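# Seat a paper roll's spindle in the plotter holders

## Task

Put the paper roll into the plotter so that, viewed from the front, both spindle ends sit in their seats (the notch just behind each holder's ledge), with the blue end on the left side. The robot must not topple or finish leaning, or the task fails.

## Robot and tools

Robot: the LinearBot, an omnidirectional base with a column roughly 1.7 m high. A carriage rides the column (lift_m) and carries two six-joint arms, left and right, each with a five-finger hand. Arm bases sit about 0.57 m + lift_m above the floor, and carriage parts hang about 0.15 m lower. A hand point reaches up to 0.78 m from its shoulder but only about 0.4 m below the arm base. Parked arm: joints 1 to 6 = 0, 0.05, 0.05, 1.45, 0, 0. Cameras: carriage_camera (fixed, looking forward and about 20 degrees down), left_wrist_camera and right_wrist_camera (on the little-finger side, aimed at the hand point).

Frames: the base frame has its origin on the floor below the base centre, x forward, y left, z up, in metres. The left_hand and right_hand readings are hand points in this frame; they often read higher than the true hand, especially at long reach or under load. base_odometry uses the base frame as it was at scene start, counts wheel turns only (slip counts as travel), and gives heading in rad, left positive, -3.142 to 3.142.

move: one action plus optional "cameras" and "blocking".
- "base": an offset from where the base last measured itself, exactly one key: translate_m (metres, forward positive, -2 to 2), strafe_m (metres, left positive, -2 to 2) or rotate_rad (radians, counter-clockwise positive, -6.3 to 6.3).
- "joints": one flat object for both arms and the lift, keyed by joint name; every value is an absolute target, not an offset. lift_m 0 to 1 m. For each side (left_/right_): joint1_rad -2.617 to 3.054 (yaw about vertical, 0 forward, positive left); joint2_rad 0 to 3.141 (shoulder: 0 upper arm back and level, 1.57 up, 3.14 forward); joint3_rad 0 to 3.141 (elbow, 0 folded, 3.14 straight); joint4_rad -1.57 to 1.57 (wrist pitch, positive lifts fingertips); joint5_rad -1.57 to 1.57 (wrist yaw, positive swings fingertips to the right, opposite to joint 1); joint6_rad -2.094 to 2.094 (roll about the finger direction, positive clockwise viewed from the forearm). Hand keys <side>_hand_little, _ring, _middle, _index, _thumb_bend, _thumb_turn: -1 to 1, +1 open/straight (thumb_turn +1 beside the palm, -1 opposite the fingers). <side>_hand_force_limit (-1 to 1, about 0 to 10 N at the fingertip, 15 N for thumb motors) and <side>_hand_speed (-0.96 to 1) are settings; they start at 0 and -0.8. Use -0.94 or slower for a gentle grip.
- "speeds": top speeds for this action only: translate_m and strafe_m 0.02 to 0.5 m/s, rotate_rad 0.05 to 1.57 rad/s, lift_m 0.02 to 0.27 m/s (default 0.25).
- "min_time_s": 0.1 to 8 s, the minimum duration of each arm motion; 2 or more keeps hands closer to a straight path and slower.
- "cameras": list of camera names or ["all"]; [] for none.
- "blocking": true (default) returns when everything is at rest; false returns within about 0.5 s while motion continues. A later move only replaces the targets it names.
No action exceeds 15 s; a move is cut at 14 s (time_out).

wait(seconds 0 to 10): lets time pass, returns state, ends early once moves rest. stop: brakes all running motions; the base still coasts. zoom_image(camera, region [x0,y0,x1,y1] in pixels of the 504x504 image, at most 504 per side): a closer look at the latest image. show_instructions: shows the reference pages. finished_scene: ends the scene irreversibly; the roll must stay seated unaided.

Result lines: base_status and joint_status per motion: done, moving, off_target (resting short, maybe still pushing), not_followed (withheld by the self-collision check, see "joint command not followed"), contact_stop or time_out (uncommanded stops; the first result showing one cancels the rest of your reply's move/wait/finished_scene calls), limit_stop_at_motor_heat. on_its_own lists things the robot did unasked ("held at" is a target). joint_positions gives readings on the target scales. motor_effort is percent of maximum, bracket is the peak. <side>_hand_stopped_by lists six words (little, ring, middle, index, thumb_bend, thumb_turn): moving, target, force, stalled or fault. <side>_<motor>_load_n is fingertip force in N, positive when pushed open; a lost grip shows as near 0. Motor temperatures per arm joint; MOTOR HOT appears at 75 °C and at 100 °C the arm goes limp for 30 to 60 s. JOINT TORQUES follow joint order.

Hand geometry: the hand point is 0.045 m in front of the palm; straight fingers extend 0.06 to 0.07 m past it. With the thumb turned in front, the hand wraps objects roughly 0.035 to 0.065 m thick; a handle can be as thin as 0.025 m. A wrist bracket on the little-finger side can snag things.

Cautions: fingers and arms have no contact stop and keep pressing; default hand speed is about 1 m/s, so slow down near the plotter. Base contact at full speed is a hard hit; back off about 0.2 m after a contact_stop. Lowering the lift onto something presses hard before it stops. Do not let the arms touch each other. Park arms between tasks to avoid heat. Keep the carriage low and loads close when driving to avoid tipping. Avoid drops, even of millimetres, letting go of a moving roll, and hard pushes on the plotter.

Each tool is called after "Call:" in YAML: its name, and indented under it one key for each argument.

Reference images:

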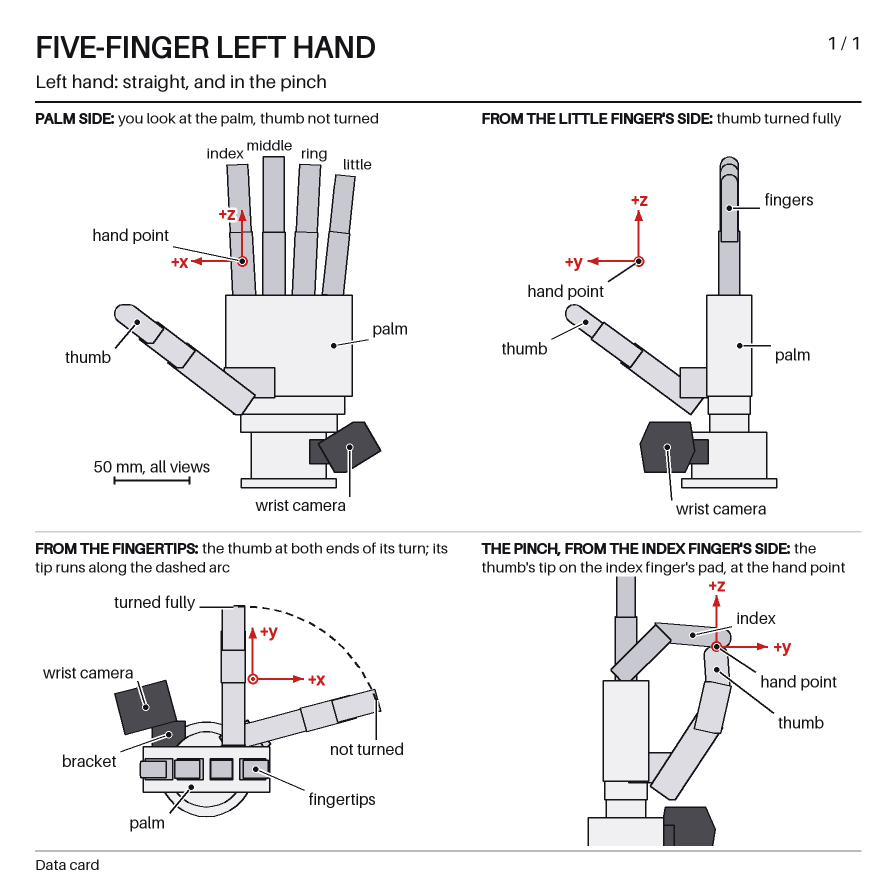

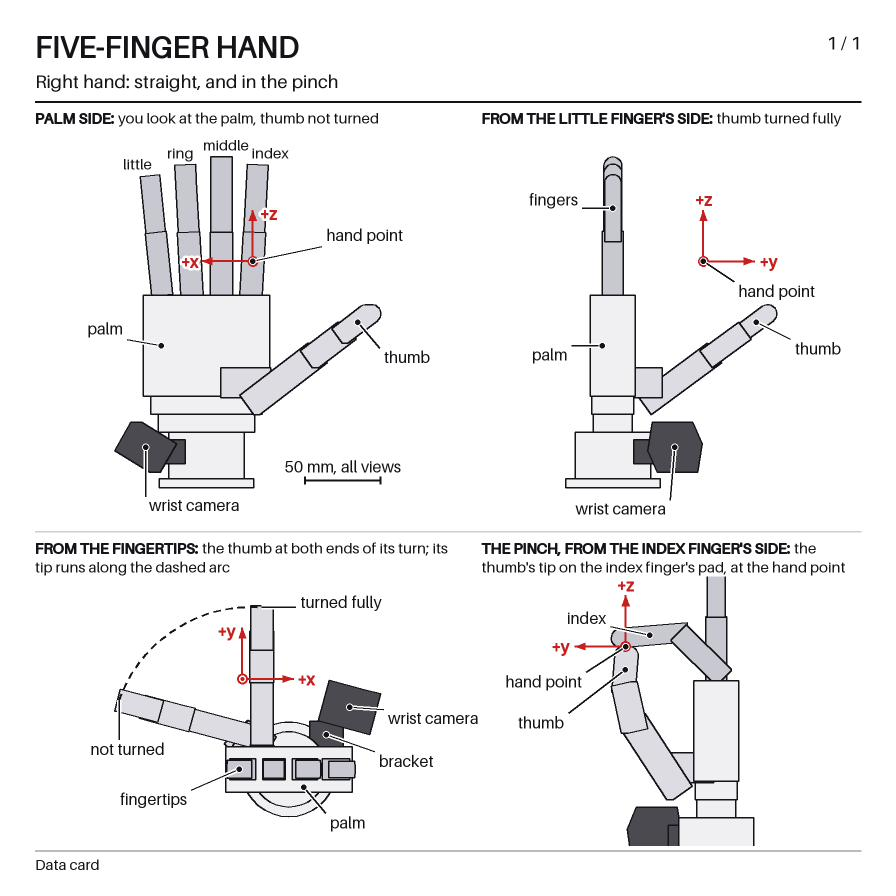

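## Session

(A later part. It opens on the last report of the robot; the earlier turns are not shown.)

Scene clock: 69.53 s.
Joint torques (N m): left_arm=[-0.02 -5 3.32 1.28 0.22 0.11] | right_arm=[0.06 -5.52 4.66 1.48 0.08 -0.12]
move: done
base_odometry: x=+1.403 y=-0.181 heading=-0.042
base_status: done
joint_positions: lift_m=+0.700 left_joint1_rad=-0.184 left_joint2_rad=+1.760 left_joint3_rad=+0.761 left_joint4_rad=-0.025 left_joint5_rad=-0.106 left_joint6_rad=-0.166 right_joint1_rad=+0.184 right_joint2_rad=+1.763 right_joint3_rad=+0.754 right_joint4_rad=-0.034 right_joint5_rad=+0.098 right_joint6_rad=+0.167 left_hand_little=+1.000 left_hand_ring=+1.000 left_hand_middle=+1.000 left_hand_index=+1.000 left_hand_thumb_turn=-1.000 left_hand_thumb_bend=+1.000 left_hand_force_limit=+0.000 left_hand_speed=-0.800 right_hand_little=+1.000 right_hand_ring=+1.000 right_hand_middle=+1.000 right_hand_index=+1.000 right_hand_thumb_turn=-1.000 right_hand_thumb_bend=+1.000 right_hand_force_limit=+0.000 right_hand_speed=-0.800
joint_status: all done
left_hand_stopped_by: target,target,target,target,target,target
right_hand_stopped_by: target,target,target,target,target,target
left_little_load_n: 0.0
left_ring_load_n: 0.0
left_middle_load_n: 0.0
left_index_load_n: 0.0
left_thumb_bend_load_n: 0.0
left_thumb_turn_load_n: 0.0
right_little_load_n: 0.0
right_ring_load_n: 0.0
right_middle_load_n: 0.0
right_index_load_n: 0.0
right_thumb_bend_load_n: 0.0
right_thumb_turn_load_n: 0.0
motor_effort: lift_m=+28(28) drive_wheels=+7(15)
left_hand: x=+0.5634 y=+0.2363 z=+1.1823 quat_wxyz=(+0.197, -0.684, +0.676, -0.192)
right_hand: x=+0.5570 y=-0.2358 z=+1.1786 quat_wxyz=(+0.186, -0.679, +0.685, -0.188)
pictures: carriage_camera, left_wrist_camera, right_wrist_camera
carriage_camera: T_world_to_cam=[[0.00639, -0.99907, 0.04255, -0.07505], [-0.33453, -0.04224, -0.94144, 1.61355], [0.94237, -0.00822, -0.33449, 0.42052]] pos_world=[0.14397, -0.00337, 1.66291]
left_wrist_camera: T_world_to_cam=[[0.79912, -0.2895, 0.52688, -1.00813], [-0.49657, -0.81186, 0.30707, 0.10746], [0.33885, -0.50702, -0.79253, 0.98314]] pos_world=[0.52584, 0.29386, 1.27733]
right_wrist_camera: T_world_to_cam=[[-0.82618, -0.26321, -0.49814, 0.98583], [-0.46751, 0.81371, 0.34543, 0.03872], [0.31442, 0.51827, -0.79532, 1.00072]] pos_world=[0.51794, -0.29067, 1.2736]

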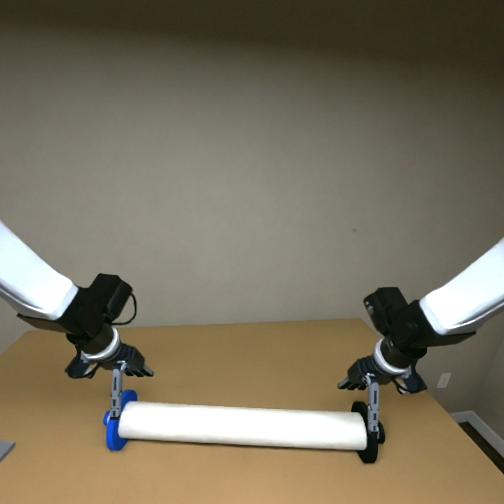

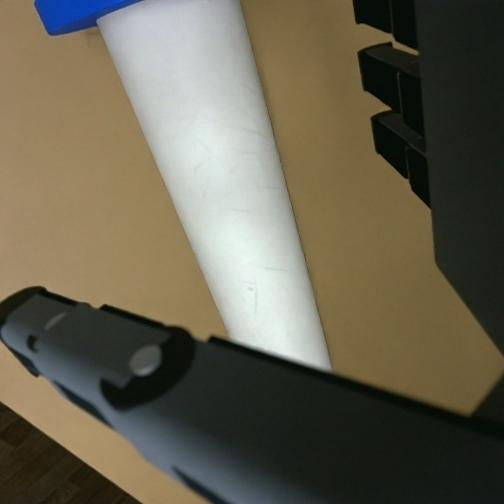

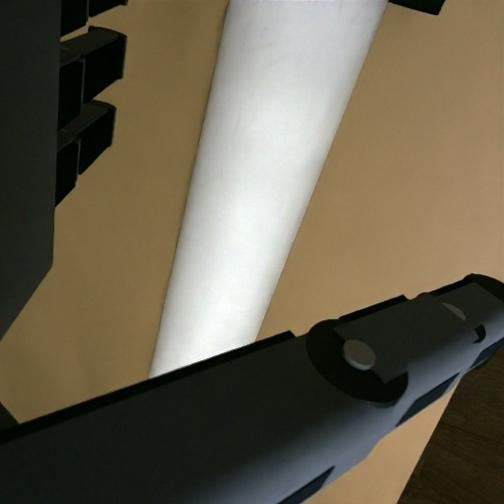

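Call:
zoom_image:
  camera: "carriage_camera"
  region: [90, 350, 190, 470]

Call:
zoom_image:
  camera: "carriage_camera"
  region: [320, 350, 420, 470]

Scaled by 4.200 from the camera's image (finer frame: 720x720).

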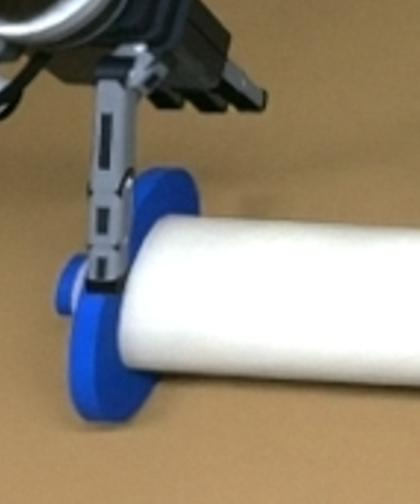

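Scaled by 4.200 from the camera's image (finer frame: 720x720).

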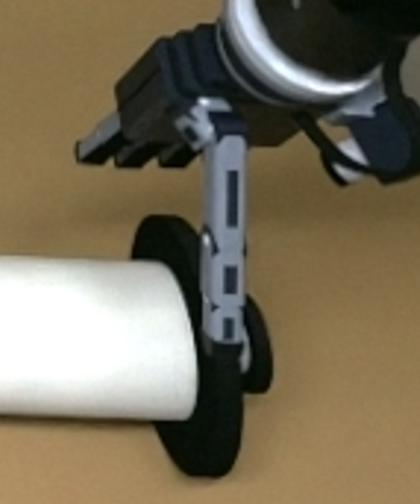

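Call:
move:
  joints: {"left_joint1_rad":-0.28,"left_joint2_rad":1.775,"left_joint3_rad":0.745,"left_joint4_rad":-0.02,"left_joint5_rad":-0.14,"left_joint6_rad":-0.242,"right_joint1_rad":0.25,"right_joint2_rad":1.77,"right_joint3_rad":0.75,"right_joint4_rad":-0.02,"right_joint5_rad":0.125,"right_joint6_rad":0.217}
  min_time_s: 1.5

Call:
move:
  base: {"translate_m": 0.085}
  joints: {"lift_m": 0.58}
  speeds: {"translate_m": 0.1, "lift_m": 0.1}
  cameras: ["all"]

Scene clock: 72.87 s.
Joint torques (N m): left_arm=[-0.72 -5.08 3.44 1.3 -0.15 -0.15] | right_arm=[0.73 -5.57 4.78 1.49 0.24 0.15]
move: done
base_odometry: x=+1.403 y=-0.181 heading=-0.042
base_status: not commanded
joint_positions: lift_m=+0.700 left_joint1_rad=-0.275 left_joint2_rad=+1.760 left_joint3_rad=+0.761 left_joint4_rad=-0.025 left_joint5_rad=-0.124 left_joint6_rad=-0.231 right_joint1_rad=+0.245 right_joint2_rad=+1.763 right_joint3_rad=+0.754 right_joint4_rad=-0.034 right_joint5_rad=+0.116 right_joint6_rad=+0.206 left_hand_little=+1.000 left_hand_ring=+1.000 left_hand_middle=+1.000 left_hand_index=+1.000 left_hand_thumb_turn=-1.000 left_hand_thumb_bend=+1.000 left_hand_force_limit=+0.000 left_hand_speed=-0.800 right_hand_little=+1.000 right_hand_ring=+1.000 right_hand_middle=+1.000 right_hand_index=+1.000 right_hand_thumb_turn=-1.000 right_hand_thumb_bend=+1.000 right_hand_force_limit=+0.000 right_hand_speed=-0.800
joint_status: all done
left_hand_stopped_by: target,target,target,target,target,target
right_hand_stopped_by: target,target,target,target,target,target
left_little_load_n: 0.0
left_ring_load_n: 0.0
left_middle_load_n: 0.0
left_index_load_n: 0.0
left_thumb_bend_load_n: 0.0
left_thumb_turn_load_n: 0.0
right_little_load_n: 0.0
right_ring_load_n: 0.0
right_middle_load_n: 0.0
right_index_load_n: 0.0
right_thumb_bend_load_n: 0.0
right_thumb_turn_load_n: 0.0
motor_effort: lift_m=+28(28) drive_wheels=+7(7)
left_hand: x=+0.5572 y=+0.2053 z=+1.1831 quat_wxyz=(+0.188, -0.677, +0.683, -0.202)
right_hand: x=+0.5533 y=-0.2168 z=+1.1789 quat_wxyz=(+0.191, -0.684, +0.679, -0.186)
pictures: none

Scene clock: 74.47 s.
Joint torques (N m): left_arm=[-0.77 -5.45 3.49 1.29 -0.15 -0.12] | right_arm=[0.62 -6.22 4.96 1.46 0.23 0.12]
move: done
base_odometry: x=+1.488 y=-0.184 heading=-0.042
base_status: done
joint_positions: lift_m=+0.580 left_joint1_rad=-0.276 left_joint2_rad=+1.767 left_joint3_rad=+0.759 left_joint4_rad=-0.019 left_joint5_rad=-0.127 left_joint6_rad=-0.232 right_joint1_rad=+0.248 right_joint2_rad=+1.769 right_joint3_rad=+0.751 right_joint4_rad=-0.031 right_joint5_rad=+0.118 right_joint6_rad=+0.206 left_hand_little=+1.000 left_hand_ring=+1.000 left_hand_middle=+1.000 left_hand_index=+1.000 left_hand_thumb_turn=-1.000 left_hand_thumb_bend=+1.000 left_hand_force_limit=+0.000 left_hand_speed=-0.800 right_hand_little=+1.000 right_hand_ring=+1.000 right_hand_middle=+1.000 right_hand_index=+1.000 right_hand_thumb_turn=-1.000 right_hand_thumb_bend=+1.000 right_hand_force_limit=+0.000 right_hand_speed=-0.800
joint_status: all done
left_hand_stopped_by: target,target,target,target,target,target
right_hand_stopped_by: target,target,target,target,target,target
left_little_load_n: 0.0
left_ring_load_n: 0.0
left_middle_load_n: 0.0
left_index_load_n: 0.0
left_thumb_bend_load_n: 0.0
left_thumb_turn_load_n: 0.0
right_little_load_n: -0.5
right_ring_load_n: 0.0
right_middle_load_n: 0.0
right_index_load_n: 0.0
right_thumb_bend_load_n: 0.0
right_thumb_turn_load_n: 0.0
motor_effort: lift_m=+29(29) drive_wheels=-6(18)
left_hand: x=+0.5566 y=+0.2055 z=+1.0606 quat_wxyz=(+0.188, -0.677, +0.683, -0.200)
right_hand: x=+0.5515 y=-0.2168 z=+1.0562 quat_wxyz=(+0.188, -0.686, +0.679, -0.184)
pictures: carriage_camera, left_wrist_camera, right_wrist_camera
carriage_camera: T_world_to_cam=[[0.00639, -0.99907, 0.04255, -0.06994], [-0.33453, -0.04224, -0.94144, 1.50048], [0.94237, -0.00822, -0.33449, 0.38034]] pos_world=[0.14397, -0.00337, 1.54281]
left_wrist_camera: T_world_to_cam=[[0.79148, -0.30053, 0.5322, -0.9466], [-0.51704, -0.79357, 0.32081, 0.10951], [0.32593, -0.52909, -0.78348, 0.87552]] pos_world=[0.52048, 0.26565, 1.1546]
right_wrist_camera: T_world_to_cam=[[-0.82203, -0.27918, -0.4963, 0.91752], [-0.48307, 0.80336, 0.34821, 0.0663], [0.3015, 0.52599, -0.79526, 0.90402]] pos_world=[0.5137, -0.27261, 1.15121]

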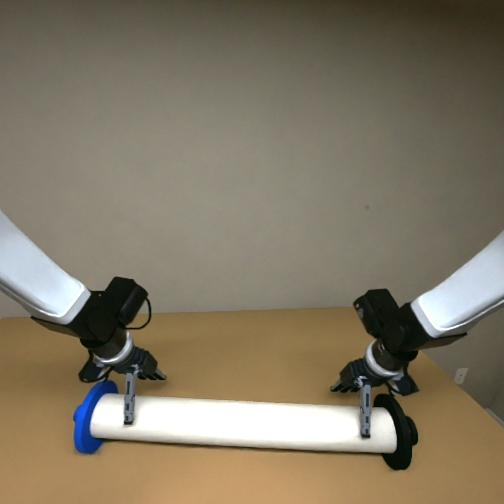

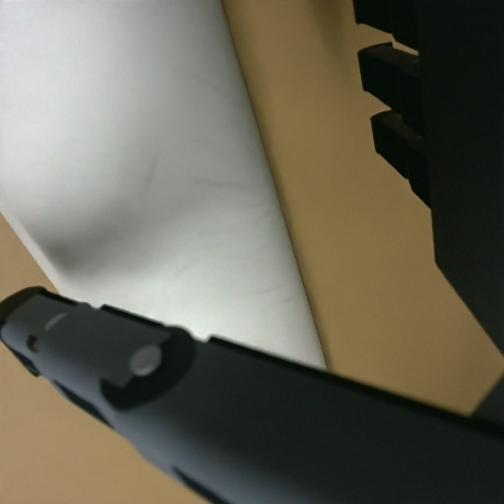

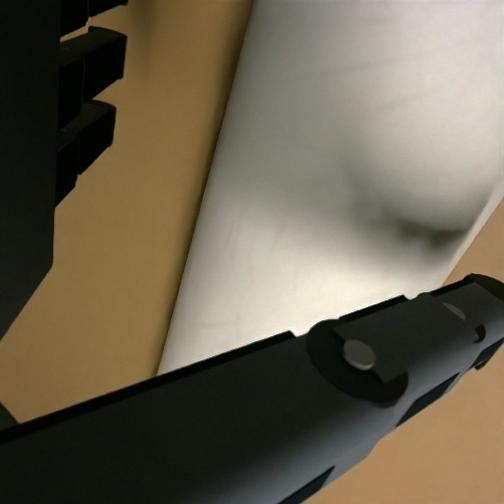

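Call:
zoom_image:
  camera: "carriage_camera"
  region: [200, 380, 300, 470]

Call:
zoom_image:
  camera: "carriage_camera"
  region: [60, 350, 180, 470]

Call:
zoom_image:
  camera: "carriage_camera"
  region: [320, 350, 440, 470]

Scaled by 5.040 from the camera's image (finer frame: 720x720).

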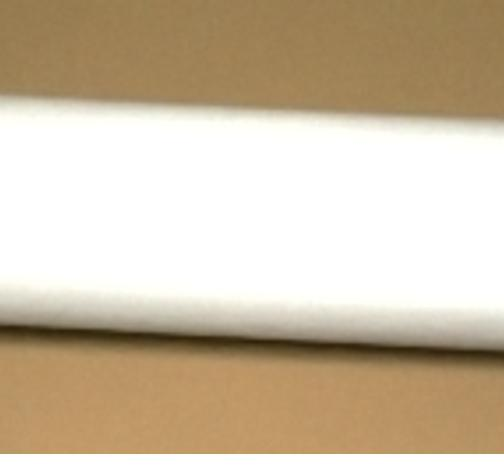

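Scaled by 4.200 from the camera's image (finer frame: 720x720).

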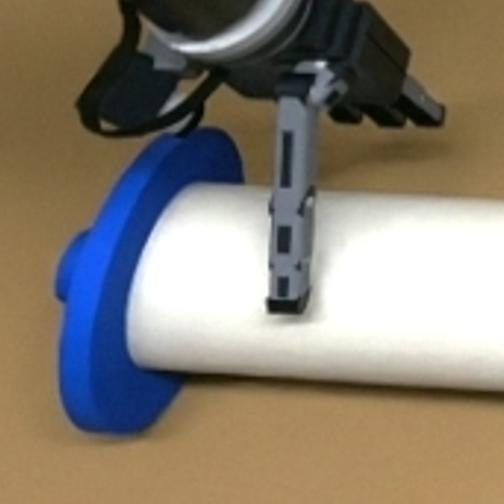

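Scaled by 4.200 from the camera's image (finer frame: 720x720).

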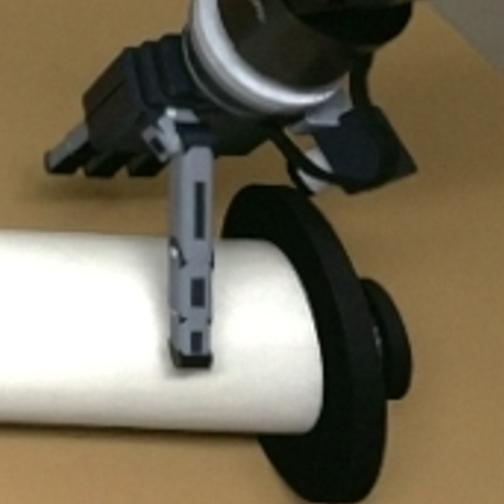

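Call:
move:
  joints: {"lift_m": 0.78}
  cameras: ["all"]

Call:
zoom_image:
  camera: "carriage_camera"
  region: [200, 404, 300, 504]

Scene clock: 79.10 s.
Joint torques (N m): left_arm=[-0.65 -5.67 3.67 1.14 -0.15 -0.13] | right_arm=[0.55 -6.49 5.05 1.38 0.22 0.11]
move: done
base_odometry: x=+1.488 y=-0.184 heading=-0.042
base_status: not commanded
joint_positions: lift_m=+0.780 left_joint1_rad=-0.276 left_joint2_rad=+1.768 left_joint3_rad=+0.756 left_joint4_rad=-0.015 left_joint5_rad=-0.128 left_joint6_rad=-0.232 right_joint1_rad=+0.248 right_joint2_rad=+1.772 right_joint3_rad=+0.749 right_joint4_rad=-0.027 right_joint5_rad=+0.119 right_joint6_rad=+0.206 left_hand_little=+1.000 left_hand_ring=+1.000 left_hand_middle=+1.000 left_hand_index=+1.000 left_hand_thumb_turn=-1.000 left_hand_thumb_bend=+1.000 left_hand_force_limit=+0.000 left_hand_speed=-0.800 right_hand_little=+1.000 right_hand_ring=+1.000 right_hand_middle=+1.000 right_hand_index=+1.000 right_hand_thumb_turn=-1.000 right_hand_thumb_bend=+1.000 right_hand_force_limit=+0.000 right_hand_speed=-0.800
joint_status: all done
left_hand_stopped_by: target,target,target,target,target,target
right_hand_stopped_by: target,target,target,target,target,target
left_little_load_n: 0.0
left_ring_load_n: 0.0
left_middle_load_n: 0.0
left_index_load_n: 0.0
left_thumb_bend_load_n: 0.0
left_thumb_turn_load_n: 0.0
right_little_load_n: 0.5
right_ring_load_n: 0.0
right_middle_load_n: 0.0
right_index_load_n: 0.0
right_thumb_bend_load_n: 0.0
right_thumb_turn_load_n: 0.0
motor_effort: lift_m=+28(35) drive_wheels=-5(6)
left_hand: x=+0.5563 y=+0.2059 z=+1.2599 quat_wxyz=(+0.189, -0.677, +0.683, -0.200)
right_hand: x=+0.5516 y=-0.2170 z=+1.2554 quat_wxyz=(+0.188, -0.685, +0.679, -0.185)
pictures: carriage_camera, left_wrist_camera, right_wrist_camera
carriage_camera: T_world_to_cam=[[0.00639, -0.99907, 0.04255, -0.07845], [-0.33453, -0.04224, -0.94144, 1.68887], [0.94237, -0.00822, -0.33449, 0.44728]] pos_world=[0.14397, -0.00337, 1.74291]
left_wrist_camera: T_world_to_cam=[[0.79163, -0.30024, 0.53215, -1.05242], [-0.5163, -0.79446, 0.31981, 0.04669], [0.32675, -0.52792, -0.78393, 1.03186]] pos_world=[0.52008, 0.26585, 1.35401]
right_wrist_camera: T_world_to_cam=[[-0.82191, -0.2791, -0.49656, 1.01679], [-0.4828, 0.80393, 0.34727, -0.00168], [0.30228, 0.52516, -0.79551, 1.06225]] pos_world=[0.5138, -0.27271, 1.35051]

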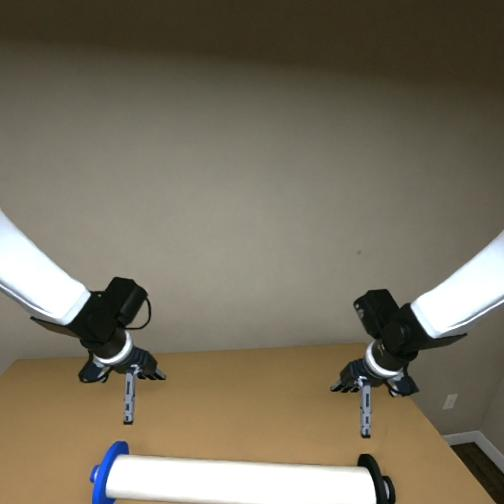

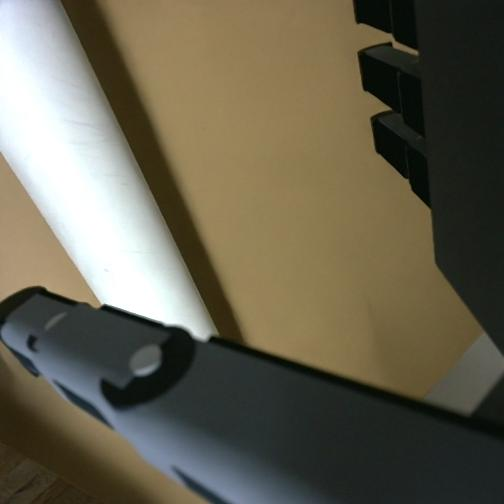

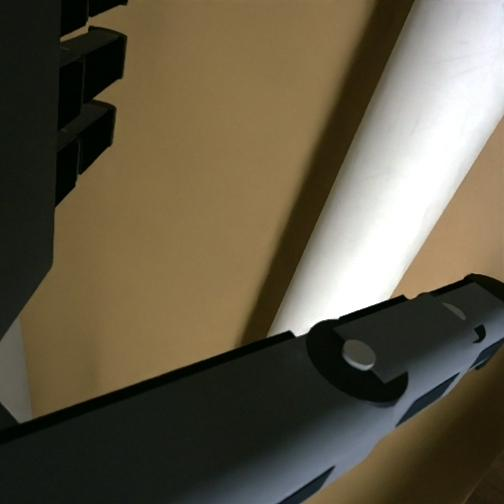

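Scaled by 5.040 from the camera's image (finer frame: 720x720).

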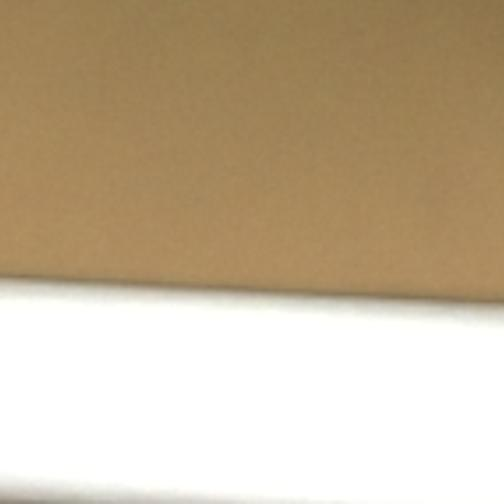

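Call:
move:
  base: {"translate_m": -0.01}
  joints: {"lift_m": 0.58}
  speeds: {"translate_m": 0.05}
  cameras: ["all"]

Scene clock: 82.17 s.
Joint torques (N m): left_arm=[-0.43 -5.48 3.75 1.15 -0.13 -0.1] | right_arm=[0.55 -6.45 5.16 1.38 0.19 0.14]
move: done
base_odometry: x=+1.478 y=-0.184 heading=-0.041
base_status: done
joint_positions: lift_m=+0.580 left_joint1_rad=-0.278 left_joint2_rad=+1.769 left_joint3_rad=+0.756 left_joint4_rad=-0.017 left_joint5_rad=-0.130 left_joint6_rad=-0.232 right_joint1_rad=+0.248 right_joint2_rad=+1.773 right_joint3_rad=+0.749 right_joint4_rad=-0.030 right_joint5_rad=+0.119 right_joint6_rad=+0.206 left_hand_little=+1.000 left_hand_ring=+1.000 left_hand_middle=+1.000 left_hand_index=+1.000 left_hand_thumb_turn=-1.000 left_hand_thumb_bend=+1.000 left_hand_force_limit=+0.000 left_hand_speed=-0.800 right_hand_little=+1.000 right_hand_ring=+1.000 right_hand_middle=+1.000 right_hand_index=+1.000 right_hand_thumb_turn=-1.000 right_hand_thumb_bend=+1.000 right_hand_force_limit=+0.000 right_hand_speed=-0.800
joint_status: all done
left_hand_stopped_by: target,target,target,target,target,target
right_hand_stopped_by: target,target,target,target,target,target
left_little_load_n: 0.0
left_ring_load_n: 0.0
left_middle_load_n: 0.0
left_index_load_n: 0.0
left_thumb_bend_load_n: 0.0
left_thumb_turn_load_n: 0.0
right_little_load_n: 0.0
right_ring_load_n: 0.0
right_middle_load_n: 0.0
right_index_load_n: 0.0
right_thumb_bend_load_n: 0.0
right_thumb_turn_load_n: 0.0
motor_effort: lift_m=+29(29) drive_wheels=-3(13)
left_hand: x=+0.5555 y=+0.2058 z=+1.0594 quat_wxyz=(+0.189, -0.677, +0.683, -0.198)
right_hand: x=+0.5507 y=-0.2173 z=+1.0549 quat_wxyz=(+0.186, -0.686, +0.679, -0.184)
pictures: carriage_camera, left_wrist_camera, right_wrist_camera
carriage_camera: T_world_to_cam=[[0.00639, -0.99907, 0.04255, -0.06994], [-0.33453, -0.04224, -0.94144, 1.50048], [0.94237, -0.00822, -0.33449, 0.38034]] pos_world=[0.14397, -0.00337, 1.54281]
left_wrist_camera: T_world_to_cam=[[0.7927, -0.30221, 0.52943, -0.94235], [-0.5163, -0.79459, 0.31948, 0.11063], [0.32413, -0.5266, -0.7859, 0.87815]] pos_world=[0.51948, 0.26555, 1.15371]
right_wrist_camera: T_world_to_cam=[[-0.82374, -0.27961, -0.49322, 0.91369], [-0.48129, 0.80467, 0.34765, 0.06677], [0.29968, 0.52375, -0.79742, 0.90626]] pos_world=[0.5132, -0.27291, 1.15011]

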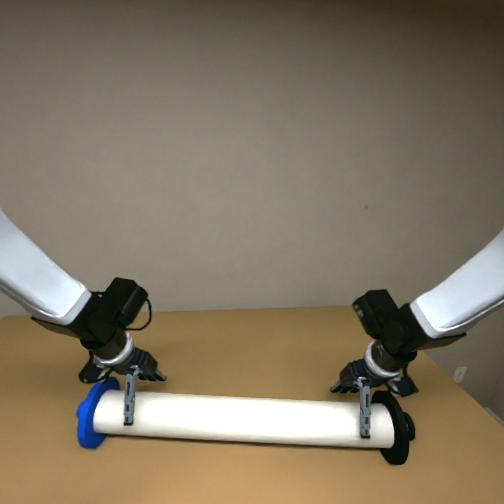

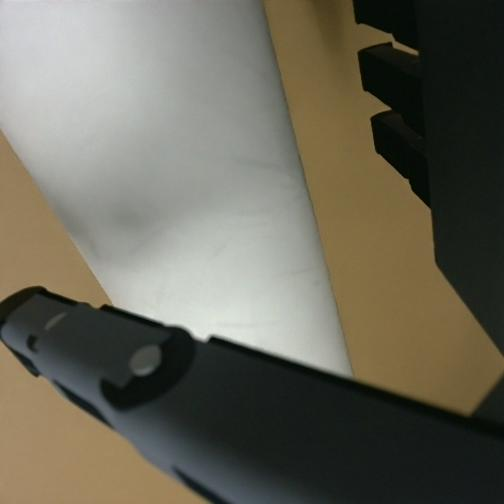

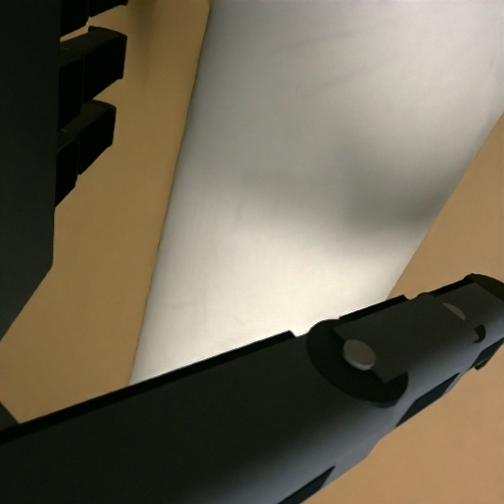

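Call:
move:
  joints: {"lift_m": 0.555}
  speeds: {"lift_m": 0.05}
  cameras: ["all"]

Call:
zoom_image:
  camera: "carriage_camera"
  region: [70, 340, 190, 460]

Call:
zoom_image:
  camera: "carriage_camera"
  region: [310, 340, 430, 460]

Scene clock: 83.90 s.
Joint torques (N m): left_arm=[-0.35 -5.57 3.71 1.21 -0.12 -0.11] | right_arm=[0.5 -6.46 5.03 1.4 0.19 0.13]
move: done
base_odometry: x=+1.478 y=-0.184 heading=-0.041
base_status: not commanded
joint_positions: lift_m=+0.555 left_joint1_rad=-0.278 left_joint2_rad=+1.769 left_joint3_rad=+0.756 left_joint4_rad=-0.017 left_joint5_rad=-0.130 left_joint6_rad=-0.232 right_joint1_rad=+0.248 right_joint2_rad=+1.773 right_joint3_rad=+0.749 right_joint4_rad=-0.029 right_joint5_rad=+0.119 right_joint6_rad=+0.206 left_hand_little=+1.000 left_hand_ring=+1.000 left_hand_middle=+1.000 left_hand_index=+1.000 left_hand_thumb_turn=-1.000 left_hand_thumb_bend=+1.000 left_hand_force_limit=+0.000 left_hand_speed=-0.800 right_hand_little=+1.000 right_hand_ring=+1.000 right_hand_middle=+1.000 right_hand_index=+1.000 right_hand_thumb_turn=-1.000 right_hand_thumb_bend=+1.000 right_hand_force_limit=+0.000 right_hand_speed=-0.800
joint_status: all done
left_hand_stopped_by: target,target,target,target,target,target
right_hand_stopped_by: target,target,target,target,target,target
left_little_load_n: 0.0
left_ring_load_n: -0.5
left_middle_load_n: 0.0
left_index_load_n: 0.0
left_thumb_bend_load_n: 0.0
left_thumb_turn_load_n: 0.0
right_little_load_n: 0.0
right_ring_load_n: 0.0
right_middle_load_n: 0.0
right_index_load_n: 0.0
right_thumb_bend_load_n: 0.0
right_thumb_turn_load_n: 0.0
motor_effort: lift_m=+28(28) drive_wheels=+4(4)
left_hand: x=+0.5556 y=+0.2057 z=+1.0345 quat_wxyz=(+0.189, -0.677, +0.683, -0.199)
right_hand: x=+0.5508 y=-0.2173 z=+1.0297 quat_wxyz=(+0.186, -0.686, +0.679, -0.184)
pictures: carriage_camera, left_wrist_camera, right_wrist_camera
carriage_camera: T_world_to_cam=[[0.00639, -0.99907, 0.04255, -0.06888], [-0.33453, -0.04224, -0.94144, 1.47704], [0.94237, -0.00822, -0.33449, 0.37202]] pos_world=[0.14397, -0.00337, 1.51791]
left_wrist_camera: T_world_to_cam=[[0.79245, -0.3022, 0.52981, -0.92954], [-0.51649, -0.79452, 0.31934, 0.11887], [0.32444, -0.5267, -0.7857, 0.8582]] pos_world=[0.51958, 0.26555, 1.12881]
right_wrist_camera: T_world_to_cam=[[-0.82374, -0.27961, -0.49322, 0.9014], [-0.48129, 0.80467, 0.34765, 0.07555], [0.29968, 0.52375, -0.79742, 0.88622]] pos_world=[0.5133, -0.27291, 1.12501]

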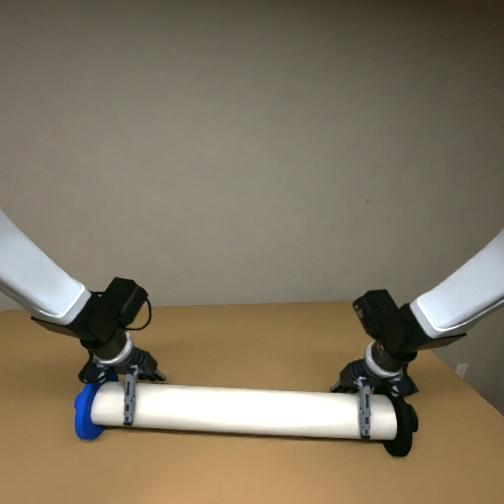

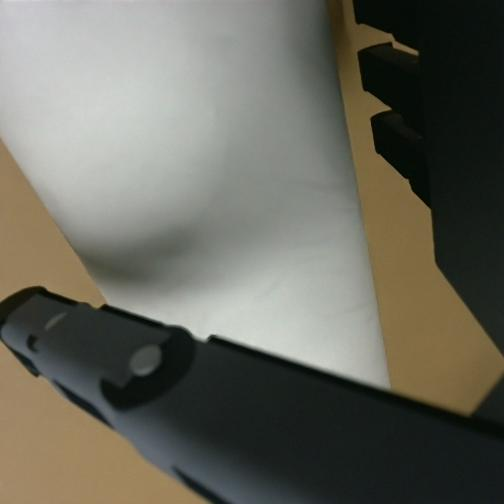

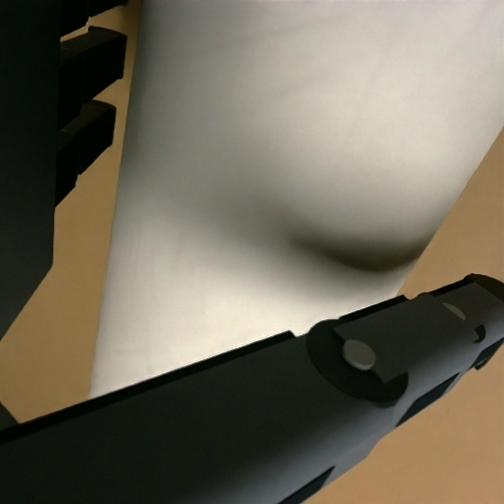

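Scaled by 4.200 from the camera's image (finer frame: 720x720).

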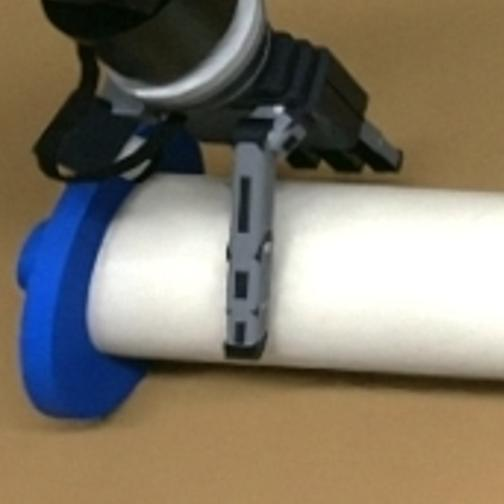

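Scaled by 4.200 from the camera's image (finer frame: 720x720).

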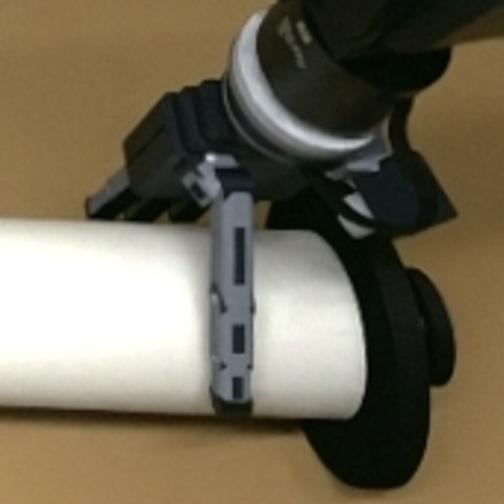

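Call:
move:
  joints: {"lift_m": 0.54}
  speeds: {"lift_m": 0.04}
  cameras: ["all"]

Scene clock: 84.77 s.
Joint torques (N m): left_arm=[-0.44 -5.85 3.63 1.24 -0.11 -0.11] | right_arm=[0.4 -6.65 5.07 1.38 0.23 0.12]
move: done
base_odometry: x=+1.478 y=-0.184 heading=-0.041
base_status: not commanded
joint_positions: lift_m=+0.540 left_joint1_rad=-0.278 left_joint2_rad=+1.769 left_joint3_rad=+0.756 left_joint4_rad=-0.017 left_joint5_rad=-0.130 left_joint6_rad=-0.232 right_joint1_rad=+0.248 right_joint2_rad=+1.773 right_joint3_rad=+0.749 right_joint4_rad=-0.029 right_joint5_rad=+0.120 right_joint6_rad=+0.206 left_hand_little=+1.000 left_hand_ring=+1.000 left_hand_middle=+1.000 left_hand_index=+1.000 left_hand_thumb_turn=-1.000 left_hand_thumb_bend=+1.000 left_hand_force_limit=+0.000 left_hand_speed=-0.800 right_hand_little=+1.000 right_hand_ring=+1.000 right_hand_middle=+1.000 right_hand_index=+1.000 right_hand_thumb_turn=-1.000 right_hand_thumb_bend=+1.000 right_hand_force_limit=+0.000 right_hand_speed=-0.800
joint_status: all done
left_hand_stopped_by: target,target,target,target,target,target
right_hand_stopped_by: target,target,target,target,target,target
left_little_load_n: 0.0
left_ring_load_n: 0.0
left_middle_load_n: -0.5
left_index_load_n: 0.0
left_thumb_bend_load_n: 0.0
left_thumb_turn_load_n: 0.0
right_little_load_n: 0.0
right_ring_load_n: 0.0
right_middle_load_n: 0.0
right_index_load_n: 0.0
right_thumb_bend_load_n: 0.0
right_thumb_turn_load_n: 0.0
motor_effort: lift_m=+28(28) drive_wheels=-3(4)
left_hand: x=+0.5557 y=+0.2057 z=+1.0196 quat_wxyz=(+0.189, -0.677, +0.683, -0.199)
right_hand: x=+0.5508 y=-0.2174 z=+1.0148 quat_wxyz=(+0.186, -0.686, +0.679, -0.185)
pictures: carriage_camera, left_wrist_camera, right_wrist_camera
carriage_camera: T_world_to_cam=[[0.00639, -0.99907, 0.04255, -0.06824], [-0.33453, -0.04224, -0.94144, 1.46292], [0.94237, -0.00822, -0.33449, 0.367]] pos_world=[0.14397, -0.00337, 1.50291]
left_wrist_camera: T_world_to_cam=[[0.79226, -0.30211, 0.53014, -0.92198], [-0.51659, -0.79449, 0.31926, 0.12384], [0.32474, -0.52681, -0.78551, 0.84604]] pos_world=[0.51968, 0.26555, 1.11381]
right_wrist_camera: T_world_to_cam=[[-0.82379, -0.27958, -0.49315, 0.89396], [-0.48113, 0.80487, 0.34742, 0.08098], [0.29979, 0.52348, -0.79756, 0.87428]] pos_world=[0.5133, -0.27291, 1.11001]

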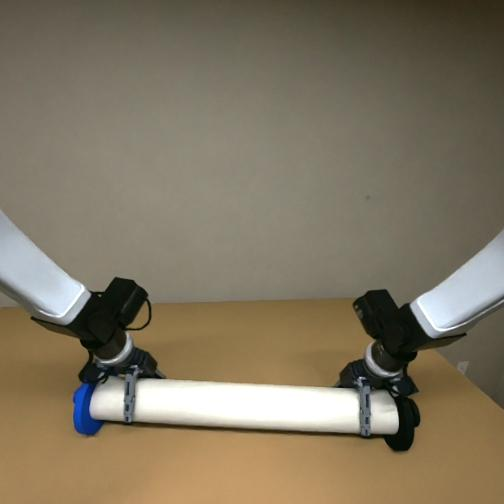

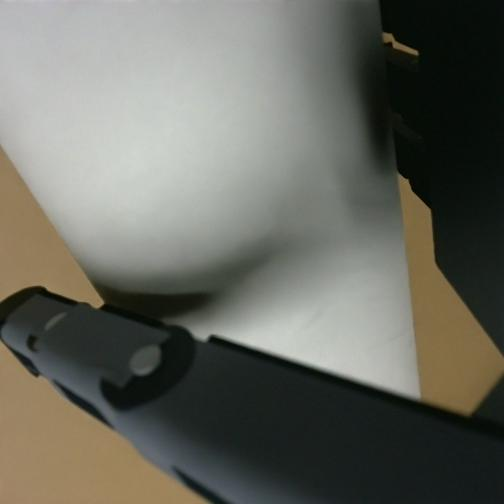

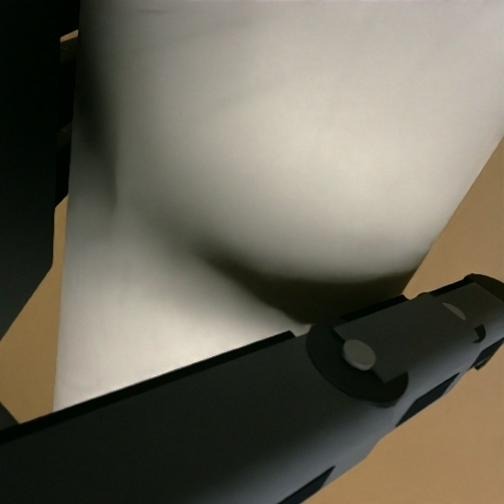

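Call:
move:
  joints: {"left_hand_speed":-0.92,"right_hand_speed":-0.92,"left_hand_force_limit":-0.3,"right_hand_force_limit":-0.3,"left_hand_index":-0.5,"left_hand_middle":-0.5,"left_hand_ring":-0.5,"left_hand_little":-0.5,"right_hand_index":-0.5,"right_hand_middle":-0.5,"right_hand_ring":-0.5,"right_hand_little":-0.5}
  cameras: ["all"]

Scene clock: 91.97 s.
Joint torques (N m): left_arm=[-0.76 -5.68 3.59 1.15 -0.11 -0.06] | right_arm=[0.51 -6.46 5.14 1.39 0.19 0.11]
move: off_target
base_odometry: x=+1.478 y=-0.184 heading=-0.041
base_status: not commanded
joint_positions: lift_m=+0.540 left_joint1_rad=-0.278 left_joint2_rad=+1.769 left_joint3_rad=+0.756 left_joint4_rad=-0.014 left_joint5_rad=-0.130 left_joint6_rad=-0.232 right_joint1_rad=+0.248 right_joint2_rad=+1.773 right_joint3_rad=+0.749 right_joint4_rad=-0.028 right_joint5_rad=+0.120 right_joint6_rad=+0.207 left_hand_little=+0.298 left_hand_ring=+0.313 left_hand_middle=+0.306 left_hand_index=+0.313 left_hand_thumb_turn=-1.000 left_hand_thumb_bend=+1.000 left_hand_force_limit=-0.300 left_hand_speed=-0.920 right_hand_little=+0.291 right_hand_ring=+0.313 right_hand_middle=+0.321 right_hand_index=+0.337 right_hand_thumb_turn=-1.000 right_hand_thumb_bend=+1.000 right_hand_force_limit=-0.300 right_hand_speed=-0.920
joint_status: left_hand_little off_target (ended at +0.298, target -0.500); left_hand_ring off_target (ended at +0.313, target -0.500); left_hand_middle off_target (ended at +0.306, target -0.500); left_hand_index off_target (ended at +0.313, target -0.500); right_hand_little off_target (ended at +0.291, target -0.500); right_hand_ring off_target (ended at +0.313, target -0.500); right_hand_middle off_target (ended at +0.321, target -0.500); right_hand_index off_target (ended at +0.337, target -0.500); the others done
left_hand_stopped_by: force,force,force,force,target,target
right_hand_stopped_by: force,force,force,force,target,target
left_little_load_n: 3.5
left_ring_load_n: 3.0
left_middle_load_n: 4.5
left_index_load_n: 3.5
left_thumb_bend_load_n: 0.5
left_thumb_turn_load_n: 0.5
right_little_load_n: 5.0
right_ring_load_n: 2.0
right_middle_load_n: 2.5
right_index_load_n: 2.0
right_thumb_bend_load_n: 1.5
right_thumb_turn_load_n: 1.0
motor_effort: lift_m=+28(28) drive_wheels=+4(4)
left_hand: x=+0.5564 y=+0.2056 z=+1.0199 quat_wxyz=(+0.190, -0.677, +0.683, -0.200)
right_hand: x=+0.5510 y=-0.2173 z=+1.0149 quat_wxyz=(+0.186, -0.685, +0.679, -0.185)
pictures: carriage_camera, left_wrist_camera, right_wrist_camera
carriage_camera: T_world_to_cam=[[0.00639, -0.99907, 0.04255, -0.06824], [-0.33453, -0.04224, -0.94144, 1.46292], [0.94237, -0.00822, -0.33449, 0.367]] pos_world=[0.14397, -0.00337, 1.50291]
left_wrist_camera: T_world_to_cam=[[0.79071, -0.3017, 0.53268, -0.92464], [-0.51739, -0.79445, 0.31805, 0.12571], [0.32723, -0.52709, -0.78428, 0.84339]] pos_world=[0.52018, 0.26545, 1.11401]
right_wrist_camera: T_world_to_cam=[[-0.82357, -0.27877, -0.49399, 0.89515], [-0.48091, 0.80497, 0.34749, 0.08075], [0.30077, 0.52375, -0.79701, 0.87324]] pos_world=[0.5134, -0.27281, 1.11011]

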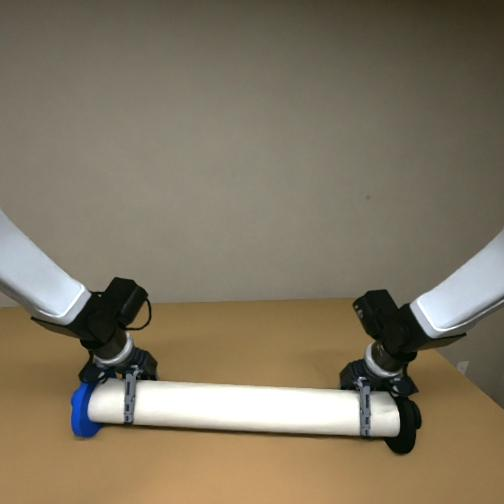

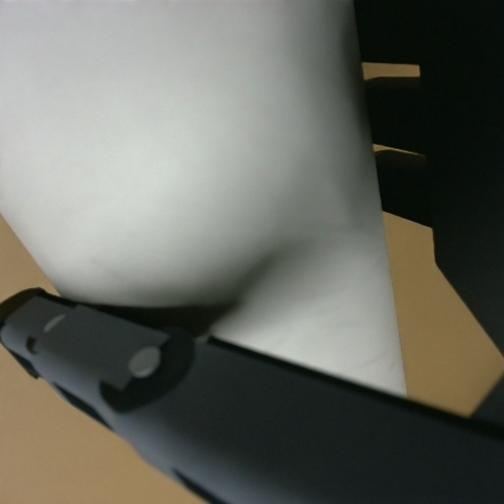

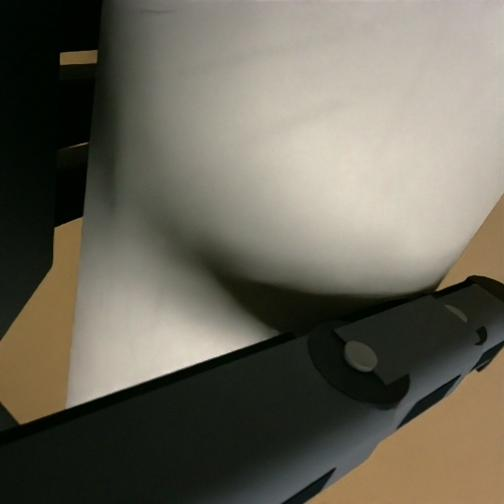

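Call:
move:
  joints: {"left_hand_thumb_bend":0.0,"right_hand_thumb_bend":0.0}

Call:
move:
  joints: {"left_hand_force_limit":0.2,"right_hand_force_limit":0.2,"left_hand_index":-0.52,"left_hand_middle":-0.52,"left_hand_ring":-0.52,"left_hand_little":-0.52,"right_hand_index":-0.52,"right_hand_middle":-0.52,"right_hand_ring":-0.52,"right_hand_little":-0.52,"left_hand_thumb_bend":-0.02,"right_hand_thumb_bend":-0.02}
  cameras: ["all"]

Scene clock: 96.53 s.
Joint torques (N m): left_arm=[-0.44 -5.71 3.66 1.15 -0.15 -0.12] | right_arm=[0.49 -6.54 5.09 1.37 0.2 0.11]
move: off_target
base_odometry: x=+1.478 y=-0.184 heading=-0.041
base_status: not commanded
joint_positions: lift_m=+0.540 left_joint1_rad=-0.278 left_joint2_rad=+1.769 left_joint3_rad=+0.756 left_joint4_rad=-0.014 left_joint5_rad=-0.130 left_joint6_rad=-0.232 right_joint1_rad=+0.248 right_joint2_rad=+1.773 right_joint3_rad=+0.749 right_joint4_rad=-0.028 right_joint5_rad=+0.120 right_joint6_rad=+0.207 left_hand_little=+0.298 left_hand_ring=+0.313 left_hand_middle=+0.306 left_hand_index=+0.313 left_hand_thumb_turn=-1.000 left_hand_thumb_bend=+0.973 left_hand_force_limit=-0.300 left_hand_speed=-0.920 right_hand_little=+0.291 right_hand_ring=+0.313 right_hand_middle=+0.321 right_hand_index=+0.337 right_hand_thumb_turn=-1.000 right_hand_thumb_bend=+0.993 right_hand_force_limit=-0.300 right_hand_speed=-0.920
joint_status: left_hand_thumb_bend off_target (ended at +0.973, target +0.000); right_hand_thumb_bend off_target (ended at +0.993, target +0.000)
left_hand_stopped_by: force,force,force,force,force,target
right_hand_stopped_by: force,force,force,force,force,target
left_little_load_n: 3.5
left_ring_load_n: 3.0
left_middle_load_n: 4.5
left_index_load_n: 3.5
left_thumb_bend_load_n: 5.0
left_thumb_turn_load_n: 0.5
right_little_load_n: 5.0
right_ring_load_n: 2.0
right_middle_load_n: 3.0
right_index_load_n: 2.0
right_thumb_bend_load_n: 5.0
right_thumb_turn_load_n: 1.0
motor_effort: lift_m=+28(28) drive_wheels=+4(4)
left_hand: x=+0.5564 y=+0.2056 z=+1.0199 quat_wxyz=(+0.190, -0.677, +0.683, -0.200)
right_hand: x=+0.5510 y=-0.2173 z=+1.0149 quat_wxyz=(+0.186, -0.685, +0.679, -0.185)
pictures: none

Scene clock: 97.10 s.
Joint torques (N m): left_arm=[-0.29 -5.75 3.56 1.16 -0.11 -0.14] | right_arm=[0.65 -6.65 5.08 1.37 0.21 0.13]
move: off_target
base_odometry: x=+1.478 y=-0.184 heading=-0.041
base_status: not commanded
joint_positions: lift_m=+0.540 left_joint1_rad=-0.278 left_joint2_rad=+1.770 left_joint3_rad=+0.756 left_joint4_rad=-0.014 left_joint5_rad=-0.130 left_joint6_rad=-0.232 right_joint1_rad=+0.248 right_joint2_rad=+1.775 right_joint3_rad=+0.749 right_joint4_rad=-0.027 right_joint5_rad=+0.120 right_joint6_rad=+0.206 left_hand_little=+0.277 left_hand_ring=+0.292 left_hand_middle=+0.293 left_hand_index=+0.292 left_hand_thumb_turn=-1.000 left_hand_thumb_bend=+0.955 left_hand_force_limit=+0.200 left_hand_speed=-0.920 right_hand_little=+0.278 right_hand_ring=+0.287 right_hand_middle=+0.301 right_hand_index=+0.309 right_hand_thumb_turn=-1.000 right_hand_thumb_bend=+0.988 right_hand_force_limit=+0.200 right_hand_speed=-0.920
joint_status: left_hand_little off_target (ended at +0.277, target -0.520); left_hand_ring off_target (ended at +0.292, target -0.520); left_hand_middle off_target (ended at +0.293, target -0.520); left_hand_index off_target (ended at +0.292, target -0.520); left_hand_thumb_bend off_target (ended at +0.955, target -0.020); right_hand_little off_target (ended at +0.278, target -0.520); right_hand_ring off_target (ended at +0.287, target -0.520); right_hand_middle off_target (ended at +0.301, target -0.520); right_hand_index off_target (ended at +0.309, target -0.520); right_hand_thumb_bend off_target (ended at +0.988, target -0.020); the others done
left_hand_stopped_by: force,force,force,force,force,target
right_hand_stopped_by: force,force,force,force,force,target
left_little_load_n: 6.0
left_ring_load_n: 6.5
left_middle_load_n: 5.5
left_index_load_n: 6.5
left_thumb_bend_load_n: 9.5
left_thumb_turn_load_n: 1.0
right_little_load_n: 4.5
right_ring_load_n: 7.0
right_middle_load_n: 5.0
right_index_load_n: 5.5
right_thumb_bend_load_n: 9.5
right_thumb_turn_load_n: 1.5
motor_effort: lift_m=+28(28) drive_wheels=+4(4)
left_hand: x=+0.5562 y=+0.2056 z=+1.0195 quat_wxyz=(+0.189, -0.677, +0.683, -0.199)
right_hand: x=+0.5510 y=-0.2173 z=+1.0146 quat_wxyz=(+0.186, -0.686, +0.679, -0.185)
pictures: carriage_camera, left_wrist_camera, right_wrist_camera
carriage_camera: T_world_to_cam=[[0.00639, -0.99907, 0.04255, -0.06824], [-0.33453, -0.04224, -0.94144, 1.46292], [0.94237, -0.00822, -0.33449, 0.367]] pos_world=[0.14397, -0.00337, 1.50291]
left_wrist_camera: T_world_to_cam=[[0.79131, -0.30185, 0.53171, -0.92358], [-0.51704, -0.79452, 0.31843, 0.12517], [0.32633, -0.52689, -0.78479, 0.84417]] pos_world=[0.52008, 0.26545, 1.11371]
right_wrist_camera: T_world_to_cam=[[-0.8237, -0.27919, -0.49354, 0.89445], [-0.481, 0.80495, 0.34742, 0.08098], [0.30028, 0.52356, -0.79732, 0.87355]] pos_world=[0.5134, -0.27281, 1.10981]

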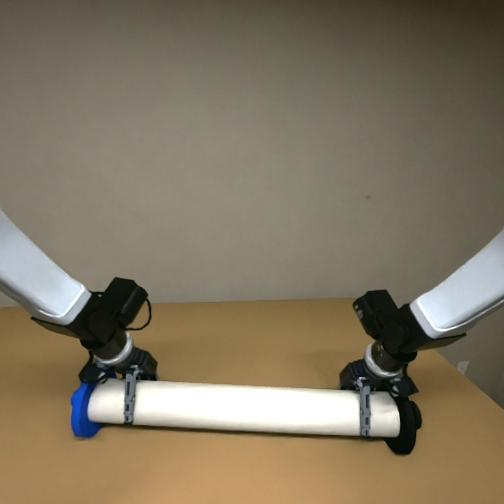

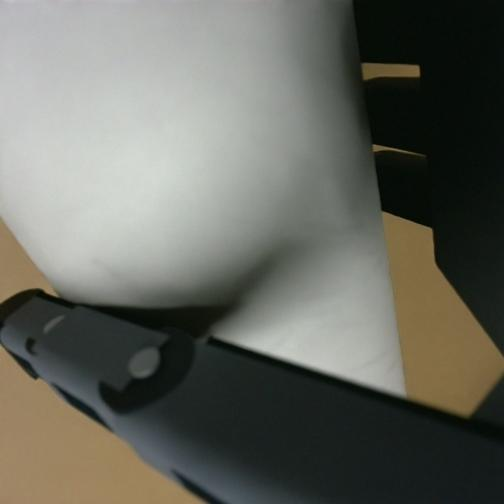

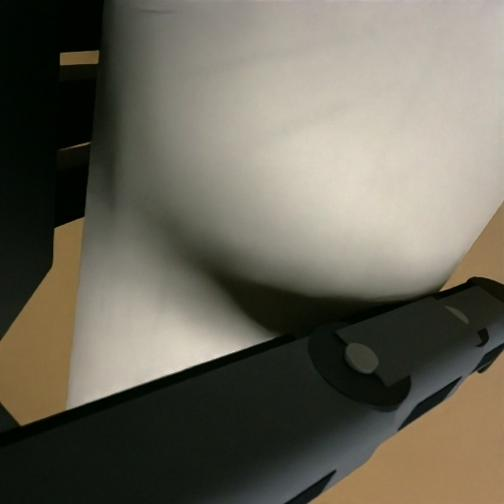

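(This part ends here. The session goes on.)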